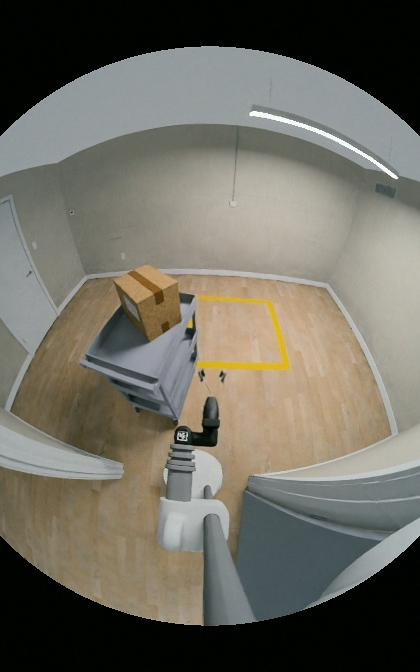

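Request:
move:
  blocking: false
  r1: {"base":{"translate_m":0.28,"strafe_m":-0.1},"pace":"slow"}

Request:
wait:
  seconds: 6
  cameras: ["r1_head_left_camera","r1_head_right_camera"]

Scene clock: 1539.53 s.
move: r1 moving
r1.base_odometry: x=-0.479 y=+1.716 heading=-0.211
r1.turned_by_wheels: +0.000
r1.turned_by_imu: +0.000
r1.base_tilt: forward=-1.6 right=+1.3
r1.lidar_m: 0.54 0.36 0.57 0.57 2.60 3.46 - 0.53 0.38 0.39 2.38 2.91
r1.base_status: translate_m moving; strafe_m moving
r1.joint_positions: lift_m=+0.685 arm_m=+0.020 wrist_yaw_rad=-0.001 wrist_pitch_rad=+0.004 wrist_roll_rad=+0.002 gripper_m=+0.050
r1.joint_status: not commanded
r1.measured_speeds: translate_m=+0.048 strafe_m=-0.017 rotate_rad=+0.000 lift_m=+0.000 arm_m=+0.000 wrist_yaw_rad=+0.000 wrist_pitch_rad=+0.000 wrist_roll_rad=+0.000
r1.motor_effort: lift_m=+23(23) arm_m=-5(5) wheel_0=+7(7) wheel_1=+4(4) wheel_2=-6(7)
r1.servo_current: wrist_yaw_rad=46(59) wrist_pitch_rad=39(46) wrist_roll_rad=46(65) gripper_m=46(46)
r1.hand_pose: x=+0.4793 y=-0.0877 z=+0.8617 quat_wxyz=(+1.000, +0.001, +0.002, +0.000) (m; r1's base frame)
r1.wrist_depth_mm: - - - - - - - / 469 574 - - - - - / 466 535 - - - - - / 466 535 - - - - - / 455 521 707 - - - - / - 442 193 - 190 - - / 319 161 741 165 1983 1921 -
r2: as last shown
r2.base_tilt: forward=-0.7 right=+0.0
r2.lidar_m: 0.95 0.68 2.88 3.25 3.64 4.27 3.56 1.83 1.50 1.50 1.70 1.57
r2.motor_effort: lift_m=+15(15) arm_m=-6(7) wheel_0=+17(17) wheel_1=+0(1) wheel_2=+13(13)
r2.servo_current: wrist_yaw_rad=52(59) wrist_pitch_rad=33(46) wrist_roll_rad=52(52) gripper_m=91(104)
r2.contact_limits: arm_m 0
r2.wrist_depth_mm: - - 249 164 237 232 227 / - - 249 165 236 232 229 / - - 251 166 240 235 230 / - - 252 168 242 235 231 / - - 254 167 243 236 232 / - - 187 171 183 237 235 / - - 257 - 245 238 236
pictures: none

Scene clock: 1543.23 s.
earlier move: r1 done
r1.base_odometry: x=-0.237 y=+1.566 heading=-0.211
r1.turned_by_wheels: +0.000
r1.turned_by_imu: -0.001
r1.base_tilt: forward=-1.6 right=+1.3
r1.lidar_m: 0.60 0.33 0.26 1.13 0.74 3.61 0.98 0.47 0.43 1.05 2.24 2.60
r1.base_status: done
r1.joint_positions: lift_m=+0.685 arm_m=+0.020 wrist_yaw_rad=-0.001 wrist_pitch_rad=+0.004 wrist_roll_rad=+0.002 gripper_m=+0.050
r1.joint_status: not commanded
r1.measured_speeds: all 0
r1.motor_effort: lift_m=+23(23) arm_m=-5(5) wheel_0=+2(9) wheel_1=+2(6) wheel_2=-1(7)
r1.servo_current: wrist_yaw_rad=65(78) wrist_pitch_rad=39(52) wrist_roll_rad=52(65) gripper_m=46(52)
r1.hand_pose: x=+0.4793 y=-0.0877 z=+0.8617 quat_wxyz=(+1.000, +0.001, +0.002, +0.000) (m; r1's base frame)
r1.wrist_depth_mm: - - - - - - - / - - - - - - - / - - - - - - - / - - - - - - - / 530 - - - - - - / - 492 195 - 190 - - / 1863 480 1863 165 1921 1921 -
r2.base_odometry: x=-1.988 y=-1.932 heading=-2.059
r2.turned_by_wheels: +0.000
r2.turned_by_imu: +0.001
r2.base_tilt: forward=-0.7 right=+0.0
r2.lidar_m: 0.94 0.67 2.84 3.26 3.62 4.27 3.58 1.84 1.53 1.49 1.67 1.57
r2.base_status: not commanded
r2.joint_positions: lift_m=+0.910 arm_m=+0.380 wrist_yaw_rad=+1.365 wrist_pitch_rad=+0.002 wrist_roll_rad=+0.002 gripper_m=-0.019
r2.joint_status: not commanded
r2.measured_speeds: all 0
r2.motor_effort: lift_m=+15(15) arm_m=-6(7) wheel_0=+16(17) wheel_1=+0(1) wheel_2=+13(13)
r2.servo_current: wrist_yaw_rad=46(59) wrist_pitch_rad=39(46) wrist_roll_rad=52(59) gripper_m=98(104)
r2.contact_limits: arm_m 0
r2.hand_pose: x=+0.6954 y=+0.2645 z=+1.0880 quat_wxyz=(+0.776, +0.000, +0.001, +0.631) (m; r2's base frame)
r2.wrist_depth_mm: - - 248 165 237 232 227 / - - 250 166 236 232 229 / - - 252 166 240 235 229 / - - 251 168 240 235 230 / - - 253 167 242 237 232 / - - 187 171 183 237 234 / - - 255 - 243 237 236
wait: 3.70 of 6 s (r1 has come to rest)
pictures: r1_head_left_camera, r1_head_right_camera
Images, in order (width x height): r1_head_left_camera 420x672, r1_head_right_camera 420x672.

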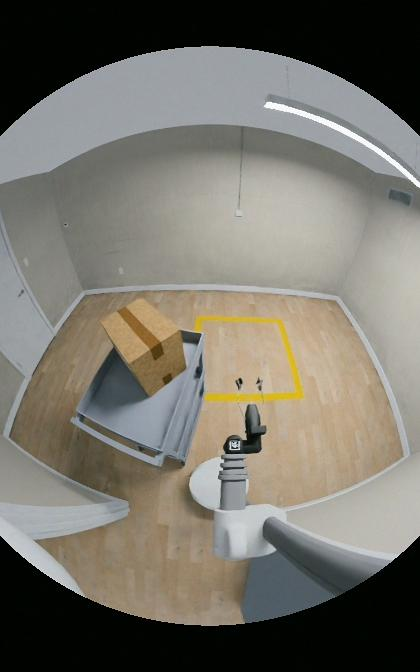

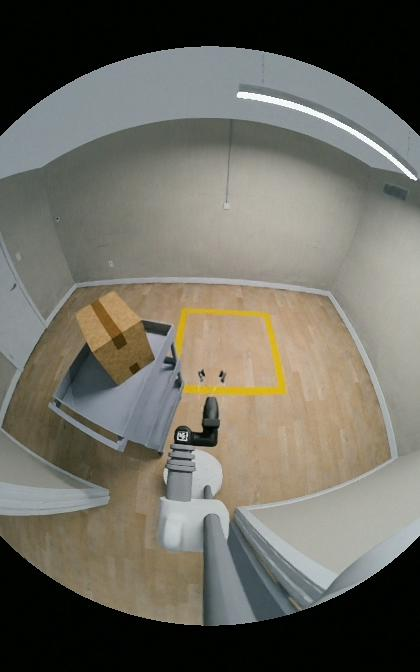

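Request:
move:
  blocking: false
  r1: {"base":{"translate_m":0.42,"strafe_m":-0.7},"joints":{"lift_m":0.95}}

Request:
wait:
  seconds: 7

Request:
move:
  blocking: false
  r1: {"base":{"rotate_rad":1.57}}

Request:
wait:
  seconds: 5
  cameras: ["r1_head_camera","r1_head_left_camera","r1_head_right_camera","r1_wrist_camera"]

Scene clock: 1567.63 s.
move: r1 moving
r1.base_odometry: x=-0.227 y=+1.536 heading=-0.211
r1.turned_by_wheels: +0.000
r1.turned_by_imu: +0.000
r1.base_tilt: forward=-1.6 right=+1.2
r1.lidar_m: 0.66 0.35 0.26 0.40 0.76 3.65 0.91 0.43 0.43 1.18 2.23 2.61
r1.base_status: translate_m moving; strafe_m moving
r1.joint_positions: lift_m=+0.722 arm_m=+0.020 wrist_yaw_rad=-0.001 wrist_pitch_rad=+0.004 wrist_roll_rad=+0.002 gripper_m=+0.050
r1.joint_status: lift_m moving
r1.measured_speeds: translate_m=+0.063 strafe_m=-0.105 rotate_rad=+0.001 lift_m=+0.146 arm_m=+0.000 wrist_yaw_rad=+0.000 wrist_pitch_rad=+0.000 wrist_roll_rad=+0.000
r1.motor_effort: lift_m=+28(28) arm_m=-5(5) wheel_0=+9(11) wheel_1=-5(7) wheel_2=-5(8)
r1.servo_current: wrist_yaw_rad=52(65) wrist_pitch_rad=33(46) wrist_roll_rad=39(52) gripper_m=46(52)
r1.hand_pose: x=+0.4793 y=-0.0877 z=+0.8995 quat_wxyz=(+1.000, +0.001, +0.002, +0.000) (m; r1's base frame)
r1.wrist_depth_mm: - - - - - - - / - - - - - - - / - - - - - - - / - - - - - - - / - - - - - - - / - - 195 - 191 - - / 387 462 - 165 - - -
r2: as last shown
r2.turned_by_imu: +0.000
r2.lidar_m: 0.94 0.67 2.85 3.24 3.68 4.27 3.54 1.82 1.51 1.50 1.70 1.57
r2.motor_effort: lift_m=+15(15) arm_m=-6(7) wheel_0=+16(17) wheel_1=+1(1) wheel_2=+13(13)
r2.servo_current: wrist_yaw_rad=52(52) wrist_pitch_rad=39(46) wrist_roll_rad=59(59) gripper_m=104(104)
r2.contact_limits: arm_m 0
r2.wrist_depth_mm: - - 249 164 236 232 226 / - - 250 165 237 233 229 / - - 251 166 239 235 230 / - - 252 168 241 236 231 / - - 254 167 242 237 232 / - - 187 171 183 237 233 / - - 258 - 245 237 236
pictures: none

Scene clock: 1571.33 s.
earlier move: r1 done
r1.base_odometry: x=+0.027 y=+0.794 heading=-0.211
r1.turned_by_wheels: +0.000
r1.turned_by_imu: -0.003
r1.base_tilt: forward=-1.6 right=+1.2
r1.lidar_m: 2.11 2.19 0.88 0.84 0.98 0.70 0.67 0.71 1.01 1.47 1.54 2.09
r1.base_status: done
r1.joint_positions: lift_m=+0.950 arm_m=+0.020 wrist_yaw_rad=-0.001 wrist_pitch_rad=+0.004 wrist_roll_rad=+0.002 gripper_m=+0.050
r1.joint_status: all done
r1.measured_speeds: all 0
r1.motor_effort: lift_m=+24(28) arm_m=-5(5) wheel_0=+3(12) wheel_1=-1(8) wheel_2=-1(8)
r1.servo_current: wrist_yaw_rad=52(72) wrist_pitch_rad=39(52) wrist_roll_rad=39(78) gripper_m=39(52)
r1.hand_pose: x=+0.4793 y=-0.0877 z=+1.1267 quat_wxyz=(+1.000, +0.001, +0.002, +0.000) (m; r1's base frame)
r1.wrist_depth_mm: - - - - - - - / - - - - - - - / - - - - - - - / - - - - - - - / - - - - - - - / - - 192 - 189 - - / - 137 - 137 - - -
r2.base_odometry: x=-1.988 y=-1.932 heading=-2.059
r2.turned_by_wheels: +0.000
r2.turned_by_imu: +0.001
r2.base_tilt: forward=-0.7 right=+0.0
r2.lidar_m: 0.91 0.68 2.81 3.25 3.64 4.28 3.58 1.84 1.50 1.50 1.66 1.57
r2.base_status: not commanded
r2.joint_positions: lift_m=+0.910 arm_m=+0.380 wrist_yaw_rad=+1.365 wrist_pitch_rad=+0.002 wrist_roll_rad=+0.002 gripper_m=-0.019
r2.joint_status: not commanded
r2.measured_speeds: all 0
r2.motor_effort: lift_m=+15(15) arm_m=-6(7) wheel_0=+16(17) wheel_1=+0(1) wheel_2=+13(13)
r2.servo_current: wrist_yaw_rad=46(65) wrist_pitch_rad=39(46) wrist_roll_rad=52(65) gripper_m=98(104)
r2.contact_limits: arm_m 0
r2.hand_pose: x=+0.6954 y=+0.2645 z=+1.0880 quat_wxyz=(+0.776, +0.000, +0.001, +0.631) (m; r2's base frame)
r2.wrist_depth_mm: - - 248 164 236 232 228 / - - 250 165 237 233 229 / - - 251 166 240 234 230 / - - 252 168 241 236 232 / - - 253 167 243 236 232 / - - 187 171 183 237 234 / - - 256 - 244 236 235
wait: 3.70 of 7 s (r1 has come to rest)
pictures: none

Scene clock: 1571.83 s.
move: r1 moving
r1.base_odometry: x=+0.027 y=+0.794 heading=+0.010
r1.turned_by_wheels: +0.221
r1.turned_by_imu: +0.221
r1.base_tilt: forward=-1.6 right=+1.3
r1.lidar_m: 2.09 2.37 0.85 0.85 1.54 0.68 0.66 0.77 1.30 1.45 1.66 2.10
r1.base_status: rotate_rad moving
r1.joint_positions: lift_m=+0.950 arm_m=+0.020 wrist_yaw_rad=-0.001 wrist_pitch_rad=+0.004 wrist_roll_rad=+0.002 gripper_m=+0.050
r1.joint_status: not commanded
r1.measured_speeds: translate_m=+0.002 strafe_m=+0.001 rotate_rad=+0.853 lift_m=+0.000 arm_m=+0.000 wrist_yaw_rad=+0.000 wrist_pitch_rad=+0.000 wrist_roll_rad=+0.000
r1.motor_effort: lift_m=+24(24) arm_m=-5(5) wheel_0=-6(9) wheel_1=-8(8) wheel_2=-7(7)
r1.servo_current: wrist_yaw_rad=33(59) wrist_pitch_rad=39(46) wrist_roll_rad=46(59) gripper_m=46(52)
r1.hand_pose: x=+0.4793 y=-0.0877 z=+1.1267 quat_wxyz=(+1.000, +0.001, +0.002, +0.000) (m; r1's base frame)
r1.wrist_depth_mm: - - - - - - - / - - - - - - - / - - - - - - - / - - - - - - - / - - - - - - - / - - 192 - 190 - - / - - 173 137 - - -
r2: as last shown
r2.turned_by_imu: +0.000
r2.base_tilt: forward=-0.6 right=+0.1
r2.lidar_m: 0.93 0.68 2.85 3.25 3.67 4.27 3.59 1.82 1.50 1.50 1.66 1.56
r2.motor_effort: lift_m=+15(15) arm_m=-6(7) wheel_0=+16(17) wheel_1=+1(1) wheel_2=+13(13)
r2.servo_current: wrist_yaw_rad=52(59) wrist_pitch_rad=33(46) wrist_roll_rad=59(59) gripper_m=98(98)
r2.contact_limits: arm_m 0
r2.wrist_depth_mm: - - 248 164 238 232 229 / - - 250 166 237 233 229 / - - 251 166 239 235 230 / - - 252 168 241 235 230 / - - 256 167 242 236 232 / - - 187 171 183 237 234 / - - 256 - 245 237 236
pictures: none

Scene clock: 1573.53 s.
earlier move: r1 done
r1.base_odometry: x=+0.027 y=+0.794 heading=+1.359
r1.turned_by_wheels: +1.349
r1.turned_by_imu: +1.357
r1.base_tilt: forward=-1.6 right=+1.3
r1.lidar_m: 0.84 0.96 0.70 0.67 0.68 0.96 1.46 1.54 2.06 2.09 2.16 0.86
r1.base_status: done
r1.joint_positions: lift_m=+0.950 arm_m=+0.020 wrist_yaw_rad=-0.001 wrist_pitch_rad=+0.004 wrist_roll_rad=+0.002 gripper_m=+0.050
r1.joint_status: not commanded
r1.measured_speeds: all 0
r1.motor_effort: lift_m=+24(24) arm_m=-5(5) wheel_0=-2(9) wheel_1=-1(8) wheel_2=+1(8)
r1.servo_current: wrist_yaw_rad=46(65) wrist_pitch_rad=46(52) wrist_roll_rad=52(78) gripper_m=46(52)
r1.hand_pose: x=+0.4793 y=-0.0877 z=+1.1267 quat_wxyz=(+1.000, +0.001, +0.002, +0.000) (m; r1's base frame)
r1.wrist_depth_mm: 1098 - - - - - - / 1138 - - - - - - / 1118 - - - - - - / 1118 - - - - - - / 1138 - - 732 820 - - / 1138 - 195 691 190 - - / 1138 149 - 166 732 - -
r2.base_odometry: x=-1.988 y=-1.932 heading=-2.059
r2.turned_by_wheels: +0.000
r2.turned_by_imu: +0.000
r2.base_tilt: forward=-0.6 right=+0.0
r2.lidar_m: 0.93 0.69 2.84 3.24 3.65 4.28 3.54 1.83 1.51 1.51 1.68 1.57
r2.base_status: not commanded
r2.joint_positions: lift_m=+0.910 arm_m=+0.380 wrist_yaw_rad=+1.365 wrist_pitch_rad=+0.002 wrist_roll_rad=+0.002 gripper_m=-0.019
r2.joint_status: not commanded
r2.measured_speeds: all 0
r2.motor_effort: lift_m=+15(15) arm_m=-6(7) wheel_0=+16(17) wheel_1=+1(1) wheel_2=+13(13)
r2.servo_current: wrist_yaw_rad=46(65) wrist_pitch_rad=39(46) wrist_roll_rad=39(78) gripper_m=98(104)
r2.contact_limits: arm_m 0
r2.hand_pose: x=+0.6954 y=+0.2645 z=+1.0880 quat_wxyz=(+0.776, +0.000, +0.001, +0.631) (m; r2's base frame)
r2.wrist_depth_mm: - - 248 165 237 232 228 / - - 250 166 237 234 229 / - - 251 166 239 234 229 / - - 252 168 241 236 232 / - - 254 167 242 236 232 / - - 187 171 183 237 234 / - - 256 - 244 236 236
wait: 1.70 of 5 s (r1 has come to rest)
pictures: r1_head_camera, r1_head_left_camera, r1_head_right_camera, r1_wrist_camera
Images, in order (width x height): r1_head_camera 420x560, r1_head_left_camera 420x672, r1_head_right_camera 420x672, r1_wrist_camera 616x392.

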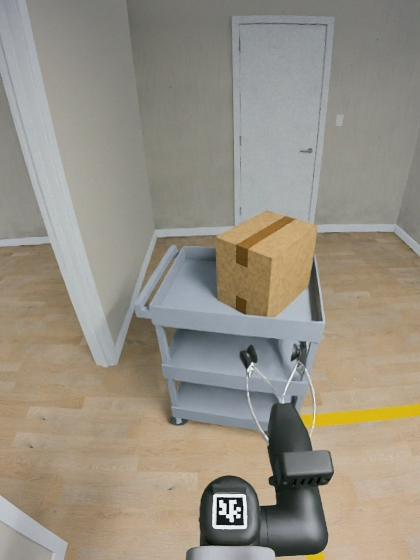

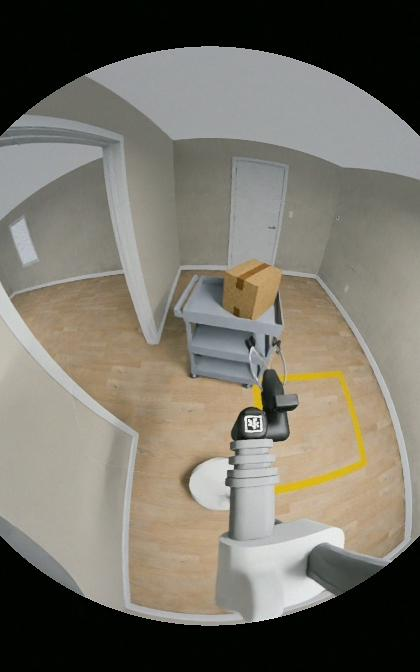

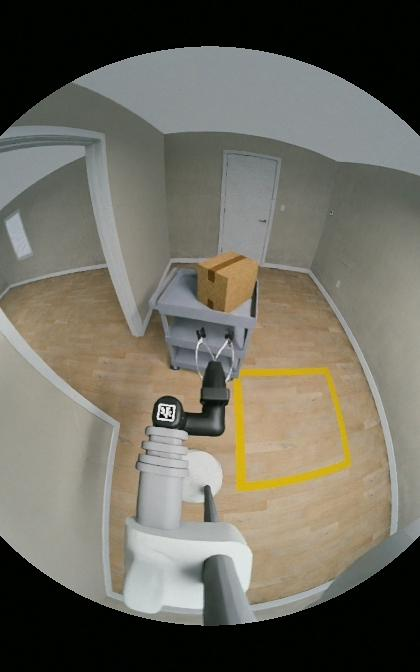

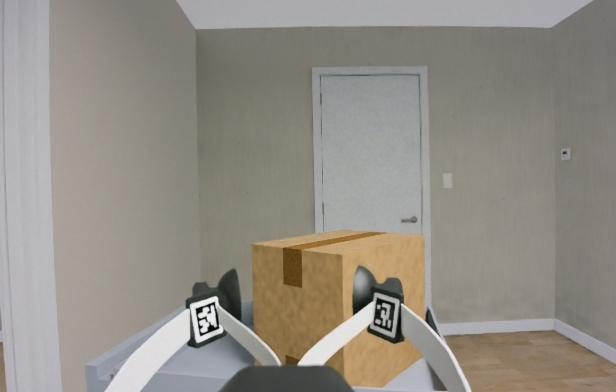

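Request:
zoom_image:
  camera: "r1_head_camera"
  region: [110, 220, 360, 480]

Request:
zoom_image:
  camera: "r1_head_right_camera"
  region: [130, 230, 380, 510]

Scaled by 1.938 from the camera's 420x560 image, which has a finer 600x800 frame.

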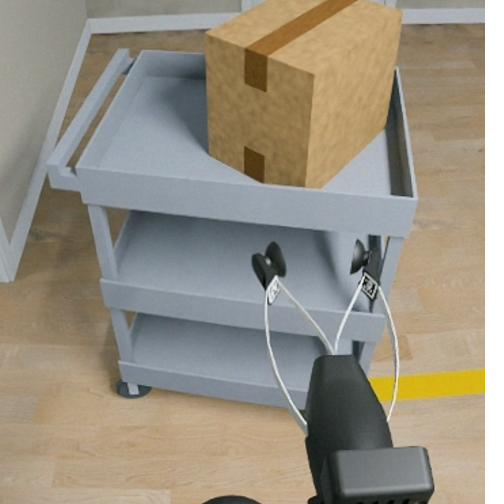

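Scaled by 1.800 from the camera's 420x672 image, which has a finer 600x960 frame.

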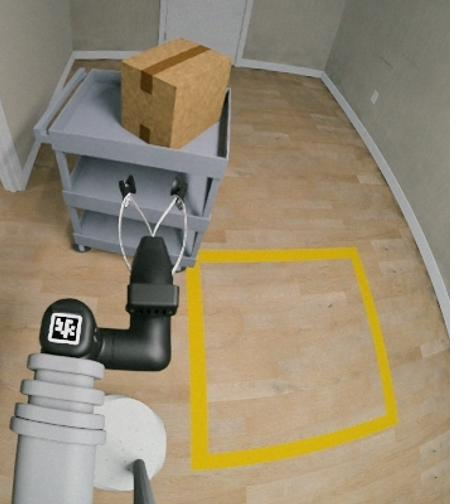

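Request:
move:
  blocking: false
  r1: {"base":{"translate_m":0.2,"strafe_m":-1.12},"joints":{"lift_m":0.48,"gripper_m":0.11}}

Request:
wait:
  seconds: 7

Request:
move:
  blocking: false
  r1: {"base":{"rotate_rad":0.91}}

Request:
wait:
  seconds: 4
  cameras: ["r1_head_camera","r1_head_left_camera","r1_wrist_camera"]

Scene clock: 1625.53 s.
move: r1 moving
r1.base_odometry: x=+0.060 y=+0.793 heading=+1.359
r1.turned_by_wheels: +0.000
r1.turned_by_imu: -0.001
r1.base_tilt: forward=-1.6 right=+1.3
r1.lidar_m: 0.84 0.93 0.76 0.69 0.72 0.99 1.48 1.56 2.11 2.06 2.14 0.84
r1.base_status: translate_m moving; strafe_m moving
r1.joint_positions: lift_m=+0.913 arm_m=+0.020 wrist_yaw_rad=-0.001 wrist_pitch_rad=+0.004 wrist_roll_rad=+0.002 gripper_m=+0.069
r1.joint_status: lift_m moving; gripper_m moving
r1.measured_speeds: translate_m=+0.023 strafe_m=-0.126 rotate_rad=-0.001 lift_m=-0.146 arm_m=+0.000 wrist_yaw_rad=+0.000 wrist_pitch_rad=+0.000 wrist_roll_rad=+0.000
r1.motor_effort: lift_m=+12(23) arm_m=-5(5) wheel_0=+9(9) wheel_1=-6(10) wheel_2=-4(4)
r1.servo_current: wrist_yaw_rad=46(59) wrist_pitch_rad=39(52) wrist_roll_rad=46(65) gripper_m=98(98)
r1.hand_pose: x=+0.4793 y=-0.0877 z=+1.0897 quat_wxyz=(+1.000, +0.001, +0.002, +0.000) (m; r1's base frame)
r1.wrist_depth_mm: - - - - - - - / 1138 - - - - - - / 1138 - - - - - - / 1118 - - - - - - / 1138 - - 683 820 - - / 1118 891 196 691 192 - - / 1138 156 - 152 - - -
r2: as last shown
r2.base_tilt: forward=-0.6 right=+0.1
r2.lidar_m: 0.93 0.68 2.85 3.26 3.67 4.28 3.59 1.84 1.52 1.49 1.68 1.55
r2.motor_effort: lift_m=+15(15) arm_m=-6(7) wheel_0=+17(17) wheel_1=+0(1) wheel_2=+13(13)
r2.servo_current: wrist_yaw_rad=52(65) wrist_pitch_rad=46(46) wrist_roll_rad=46(52) gripper_m=104(111)
r2.contact_limits: arm_m 0
r2.wrist_depth_mm: - - 249 165 237 232 227 / - - 250 165 238 233 229 / - - 251 166 240 234 230 / - - 252 168 241 236 231 / - - 254 167 243 237 232 / - - 188 171 183 238 234 / - - 256 - 244 236 235
pictures: none

Scene clock: 1630.23 s.
earlier move: r1 done
r1.base_odometry: x=+1.164 y=+0.754 heading=+1.359
r1.turned_by_wheels: +0.000
r1.turned_by_imu: -0.006
r1.base_tilt: forward=-1.6 right=+1.3
r1.lidar_m: 3.06 1.07 1.00 1.77 1.86 1.72 1.64 1.46 1.04 0.98 1.04 1.38
r1.base_status: done
r1.joint_positions: lift_m=+0.480 arm_m=+0.020 wrist_yaw_rad=-0.001 wrist_pitch_rad=+0.004 wrist_roll_rad=+0.002 gripper_m=+0.110
r1.joint_status: all done
r1.measured_speeds: all 0
r1.motor_effort: lift_m=+14(23) arm_m=-5(5) wheel_0=+1(13) wheel_1=-1(10) wheel_2=-1(5)
r1.servo_current: wrist_yaw_rad=52(72) wrist_pitch_rad=46(52) wrist_roll_rad=46(78) gripper_m=46(98)
r1.hand_pose: x=+0.4793 y=-0.0877 z=+0.6575 quat_wxyz=(+1.000, +0.001, +0.002, +0.000) (m; r1's base frame)
r1.wrist_depth_mm: - - - - - - - / - - - - - - - / - - - - - - - / - - - - - - - / - - - - - - - / - - - - 200 - - / 1708 1499 1464 141 1499 1397 -
r2.base_odometry: x=-1.988 y=-1.932 heading=-2.059
r2.turned_by_wheels: +0.000
r2.turned_by_imu: +0.001
r2.base_tilt: forward=-0.6 right=+0.0
r2.lidar_m: 0.93 0.70 2.81 3.24 3.67 4.28 3.57 1.85 1.51 1.49 1.72 1.57
r2.base_status: not commanded
r2.joint_positions: lift_m=+0.910 arm_m=+0.380 wrist_yaw_rad=+1.365 wrist_pitch_rad=+0.002 wrist_roll_rad=+0.002 gripper_m=-0.019
r2.joint_status: not commanded
r2.measured_speeds: all 0
r2.motor_effort: lift_m=+15(15) arm_m=-6(7) wheel_0=+16(17) wheel_1=+0(1) wheel_2=+13(13)
r2.servo_current: wrist_yaw_rad=52(65) wrist_pitch_rad=39(46) wrist_roll_rad=46(72) gripper_m=98(111)
r2.contact_limits: arm_m 0
r2.hand_pose: x=+0.6954 y=+0.2645 z=+1.0880 quat_wxyz=(+0.776, +0.000, +0.001, +0.631) (m; r2's base frame)
r2.wrist_depth_mm: - - 247 165 237 230 227 / - - 249 165 238 232 229 / - - 251 166 239 234 231 / - - 252 168 240 236 231 / - - 253 167 243 236 232 / - - 188 171 183 237 234 / - - 257 - 244 237 235
wait: 4.70 of 7 s (r1 has come to rest)
pictures: none

Scene clock: 1630.73 s.
move: r1 moving
r1.base_odometry: x=+1.164 y=+0.754 heading=+1.611
r1.turned_by_wheels: +0.252
r1.turned_by_imu: +0.253
r1.base_tilt: forward=-1.6 right=+1.3
r1.lidar_m: 3.03 0.98 1.36 1.78 1.97 1.65 1.63 1.19 0.98 0.98 1.12 1.87
r1.base_status: rotate_rad moving
r1.joint_positions: lift_m=+0.480 arm_m=+0.020 wrist_yaw_rad=-0.001 wrist_pitch_rad=+0.004 wrist_roll_rad=+0.002 gripper_m=+0.110
r1.joint_status: not commanded
r1.measured_speeds: translate_m=-0.001 strafe_m=-0.001 rotate_rad=+0.973 lift_m=+0.000 arm_m=+0.000 wrist_yaw_rad=+0.000 wrist_pitch_rad=+0.000 wrist_roll_rad=+0.000
r1.motor_effort: lift_m=+14(14) arm_m=-5(5) wheel_0=-8(9) wheel_1=-6(8) wheel_2=-6(8)
r1.servo_current: wrist_yaw_rad=39(59) wrist_pitch_rad=46(52) wrist_roll_rad=46(59) gripper_m=39(52)
r1.hand_pose: x=+0.4793 y=-0.0877 z=+0.6575 quat_wxyz=(+1.000, +0.001, +0.002, +0.000) (m; r1's base frame)
r1.wrist_depth_mm: - - - - - - - / - - - - - - - / - - - - - - - / - - - - - - - / - - - - - - - / - - - - 201 - - / 1618 1464 1499 141 1537 1430 1576
r2: as last shown
r2.turned_by_imu: +0.000
r2.base_tilt: forward=-0.7 right=+0.0
r2.lidar_m: 0.93 0.69 2.83 3.24 3.65 4.27 3.56 1.83 1.50 1.49 1.69 1.55
r2.motor_effort: lift_m=+15(15) arm_m=-6(7) wheel_0=+17(17) wheel_1=+1(1) wheel_2=+13(13)
r2.servo_current: wrist_yaw_rad=39(59) wrist_pitch_rad=39(46) wrist_roll_rad=46(59) gripper_m=98(104)
r2.contact_limits: arm_m 0
r2.wrist_depth_mm: - - 248 164 236 232 227 / - - 249 165 237 232 229 / - - 252 166 239 234 230 / - - 251 168 241 235 232 / - - 253 167 244 236 232 / - - 187 172 183 238 234 / - - 256 - 244 237 236
pictures: none

Scene clock: 1631.87 s.
earlier move: r1 done
r1.base_odometry: x=+1.164 y=+0.754 heading=+2.268
r1.turned_by_wheels: +0.657
r1.turned_by_imu: +0.661
r1.base_tilt: forward=-1.6 right=+1.2
r1.lidar_m: 0.99 1.79 1.78 1.82 1.63 1.65 1.10 0.98 1.00 1.23 2.41 1.24
r1.base_status: done
r1.joint_positions: lift_m=+0.480 arm_m=+0.020 wrist_yaw_rad=-0.001 wrist_pitch_rad=+0.004 wrist_roll_rad=+0.002 gripper_m=+0.110
r1.joint_status: not commanded
r1.measured_speeds: all 0
r1.motor_effort: lift_m=+14(14) arm_m=-4(5) wheel_0=-3(9) wheel_1=-2(9) wheel_2=-1(8)
r1.servo_current: wrist_yaw_rad=65(72) wrist_pitch_rad=39(52) wrist_roll_rad=46(59) gripper_m=46(52)
r1.hand_pose: x=+0.4793 y=-0.0877 z=+0.6575 quat_wxyz=(+1.000, +0.001, +0.002, +0.000) (m; r1's base frame)
r1.wrist_depth_mm: - - - - - - - / - - - 931 - - - / - - - - - - - / - - - - - - - / - - - 1366 - - - / - - 211 - 193 - - / 1708 1464 1308 137 - 1464 1618
r2.base_odometry: x=-1.988 y=-1.932 heading=-2.059
r2.turned_by_wheels: +0.000
r2.turned_by_imu: +0.000
r2.base_tilt: forward=-0.7 right=+0.0
r2.lidar_m: 0.92 0.67 2.83 3.26 3.63 4.26 3.60 1.82 1.52 1.50 1.71 1.57
r2.base_status: not commanded
r2.joint_positions: lift_m=+0.910 arm_m=+0.380 wrist_yaw_rad=+1.365 wrist_pitch_rad=+0.002 wrist_roll_rad=+0.002 gripper_m=-0.019
r2.joint_status: not commanded
r2.measured_speeds: all 0
r2.motor_effort: lift_m=+15(15) arm_m=-7(7) wheel_0=+16(17) wheel_1=+0(1) wheel_2=+13(13)
r2.servo_current: wrist_yaw_rad=52(72) wrist_pitch_rad=39(46) wrist_roll_rad=39(65) gripper_m=104(111)
r2.contact_limits: arm_m 0
r2.hand_pose: x=+0.6954 y=+0.2645 z=+1.0880 quat_wxyz=(+0.776, +0.000, +0.001, +0.631) (m; r2's base frame)
r2.wrist_depth_mm: - - 248 164 237 232 228 / - - 249 166 238 233 229 / - - 251 166 241 233 230 / - - 251 168 241 236 232 / - - 253 167 242 237 232 / - - 187 171 183 237 235 / - - 256 - 245 237 235
wait: 1.13 of 4 s (r1 has come to rest)
pictures: r1_head_camera, r1_head_left_camera, r1_wrist_camera
Images, in order (width x height): r1_head_camera 420x560, r1_head_left_camera 420x672, r1_wrist_camera 616x392.

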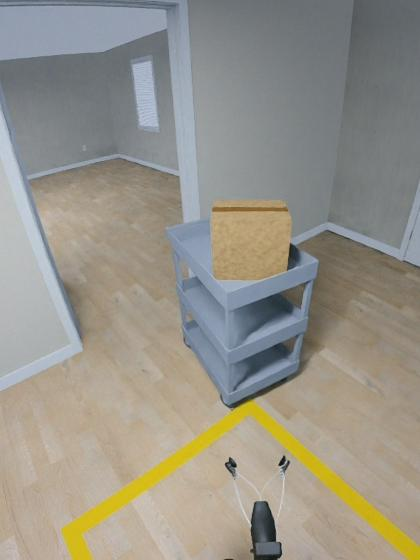

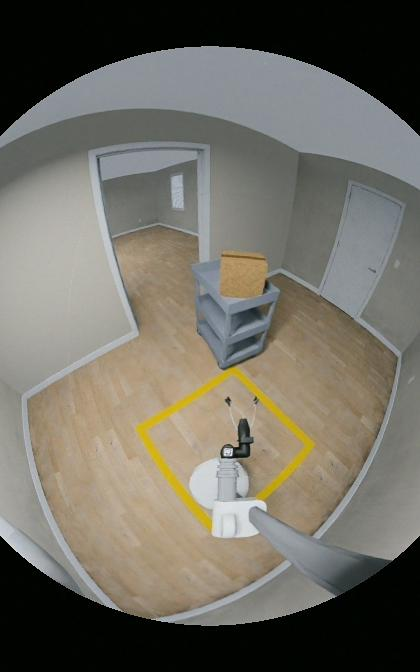

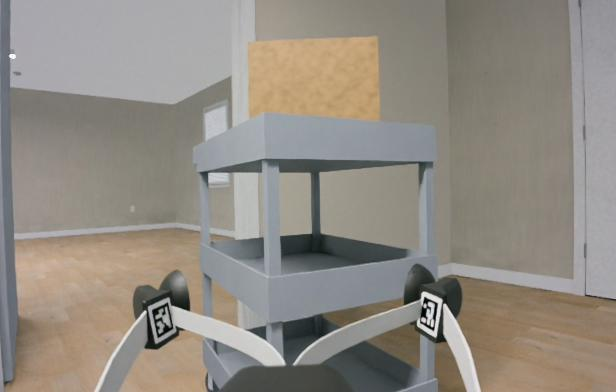

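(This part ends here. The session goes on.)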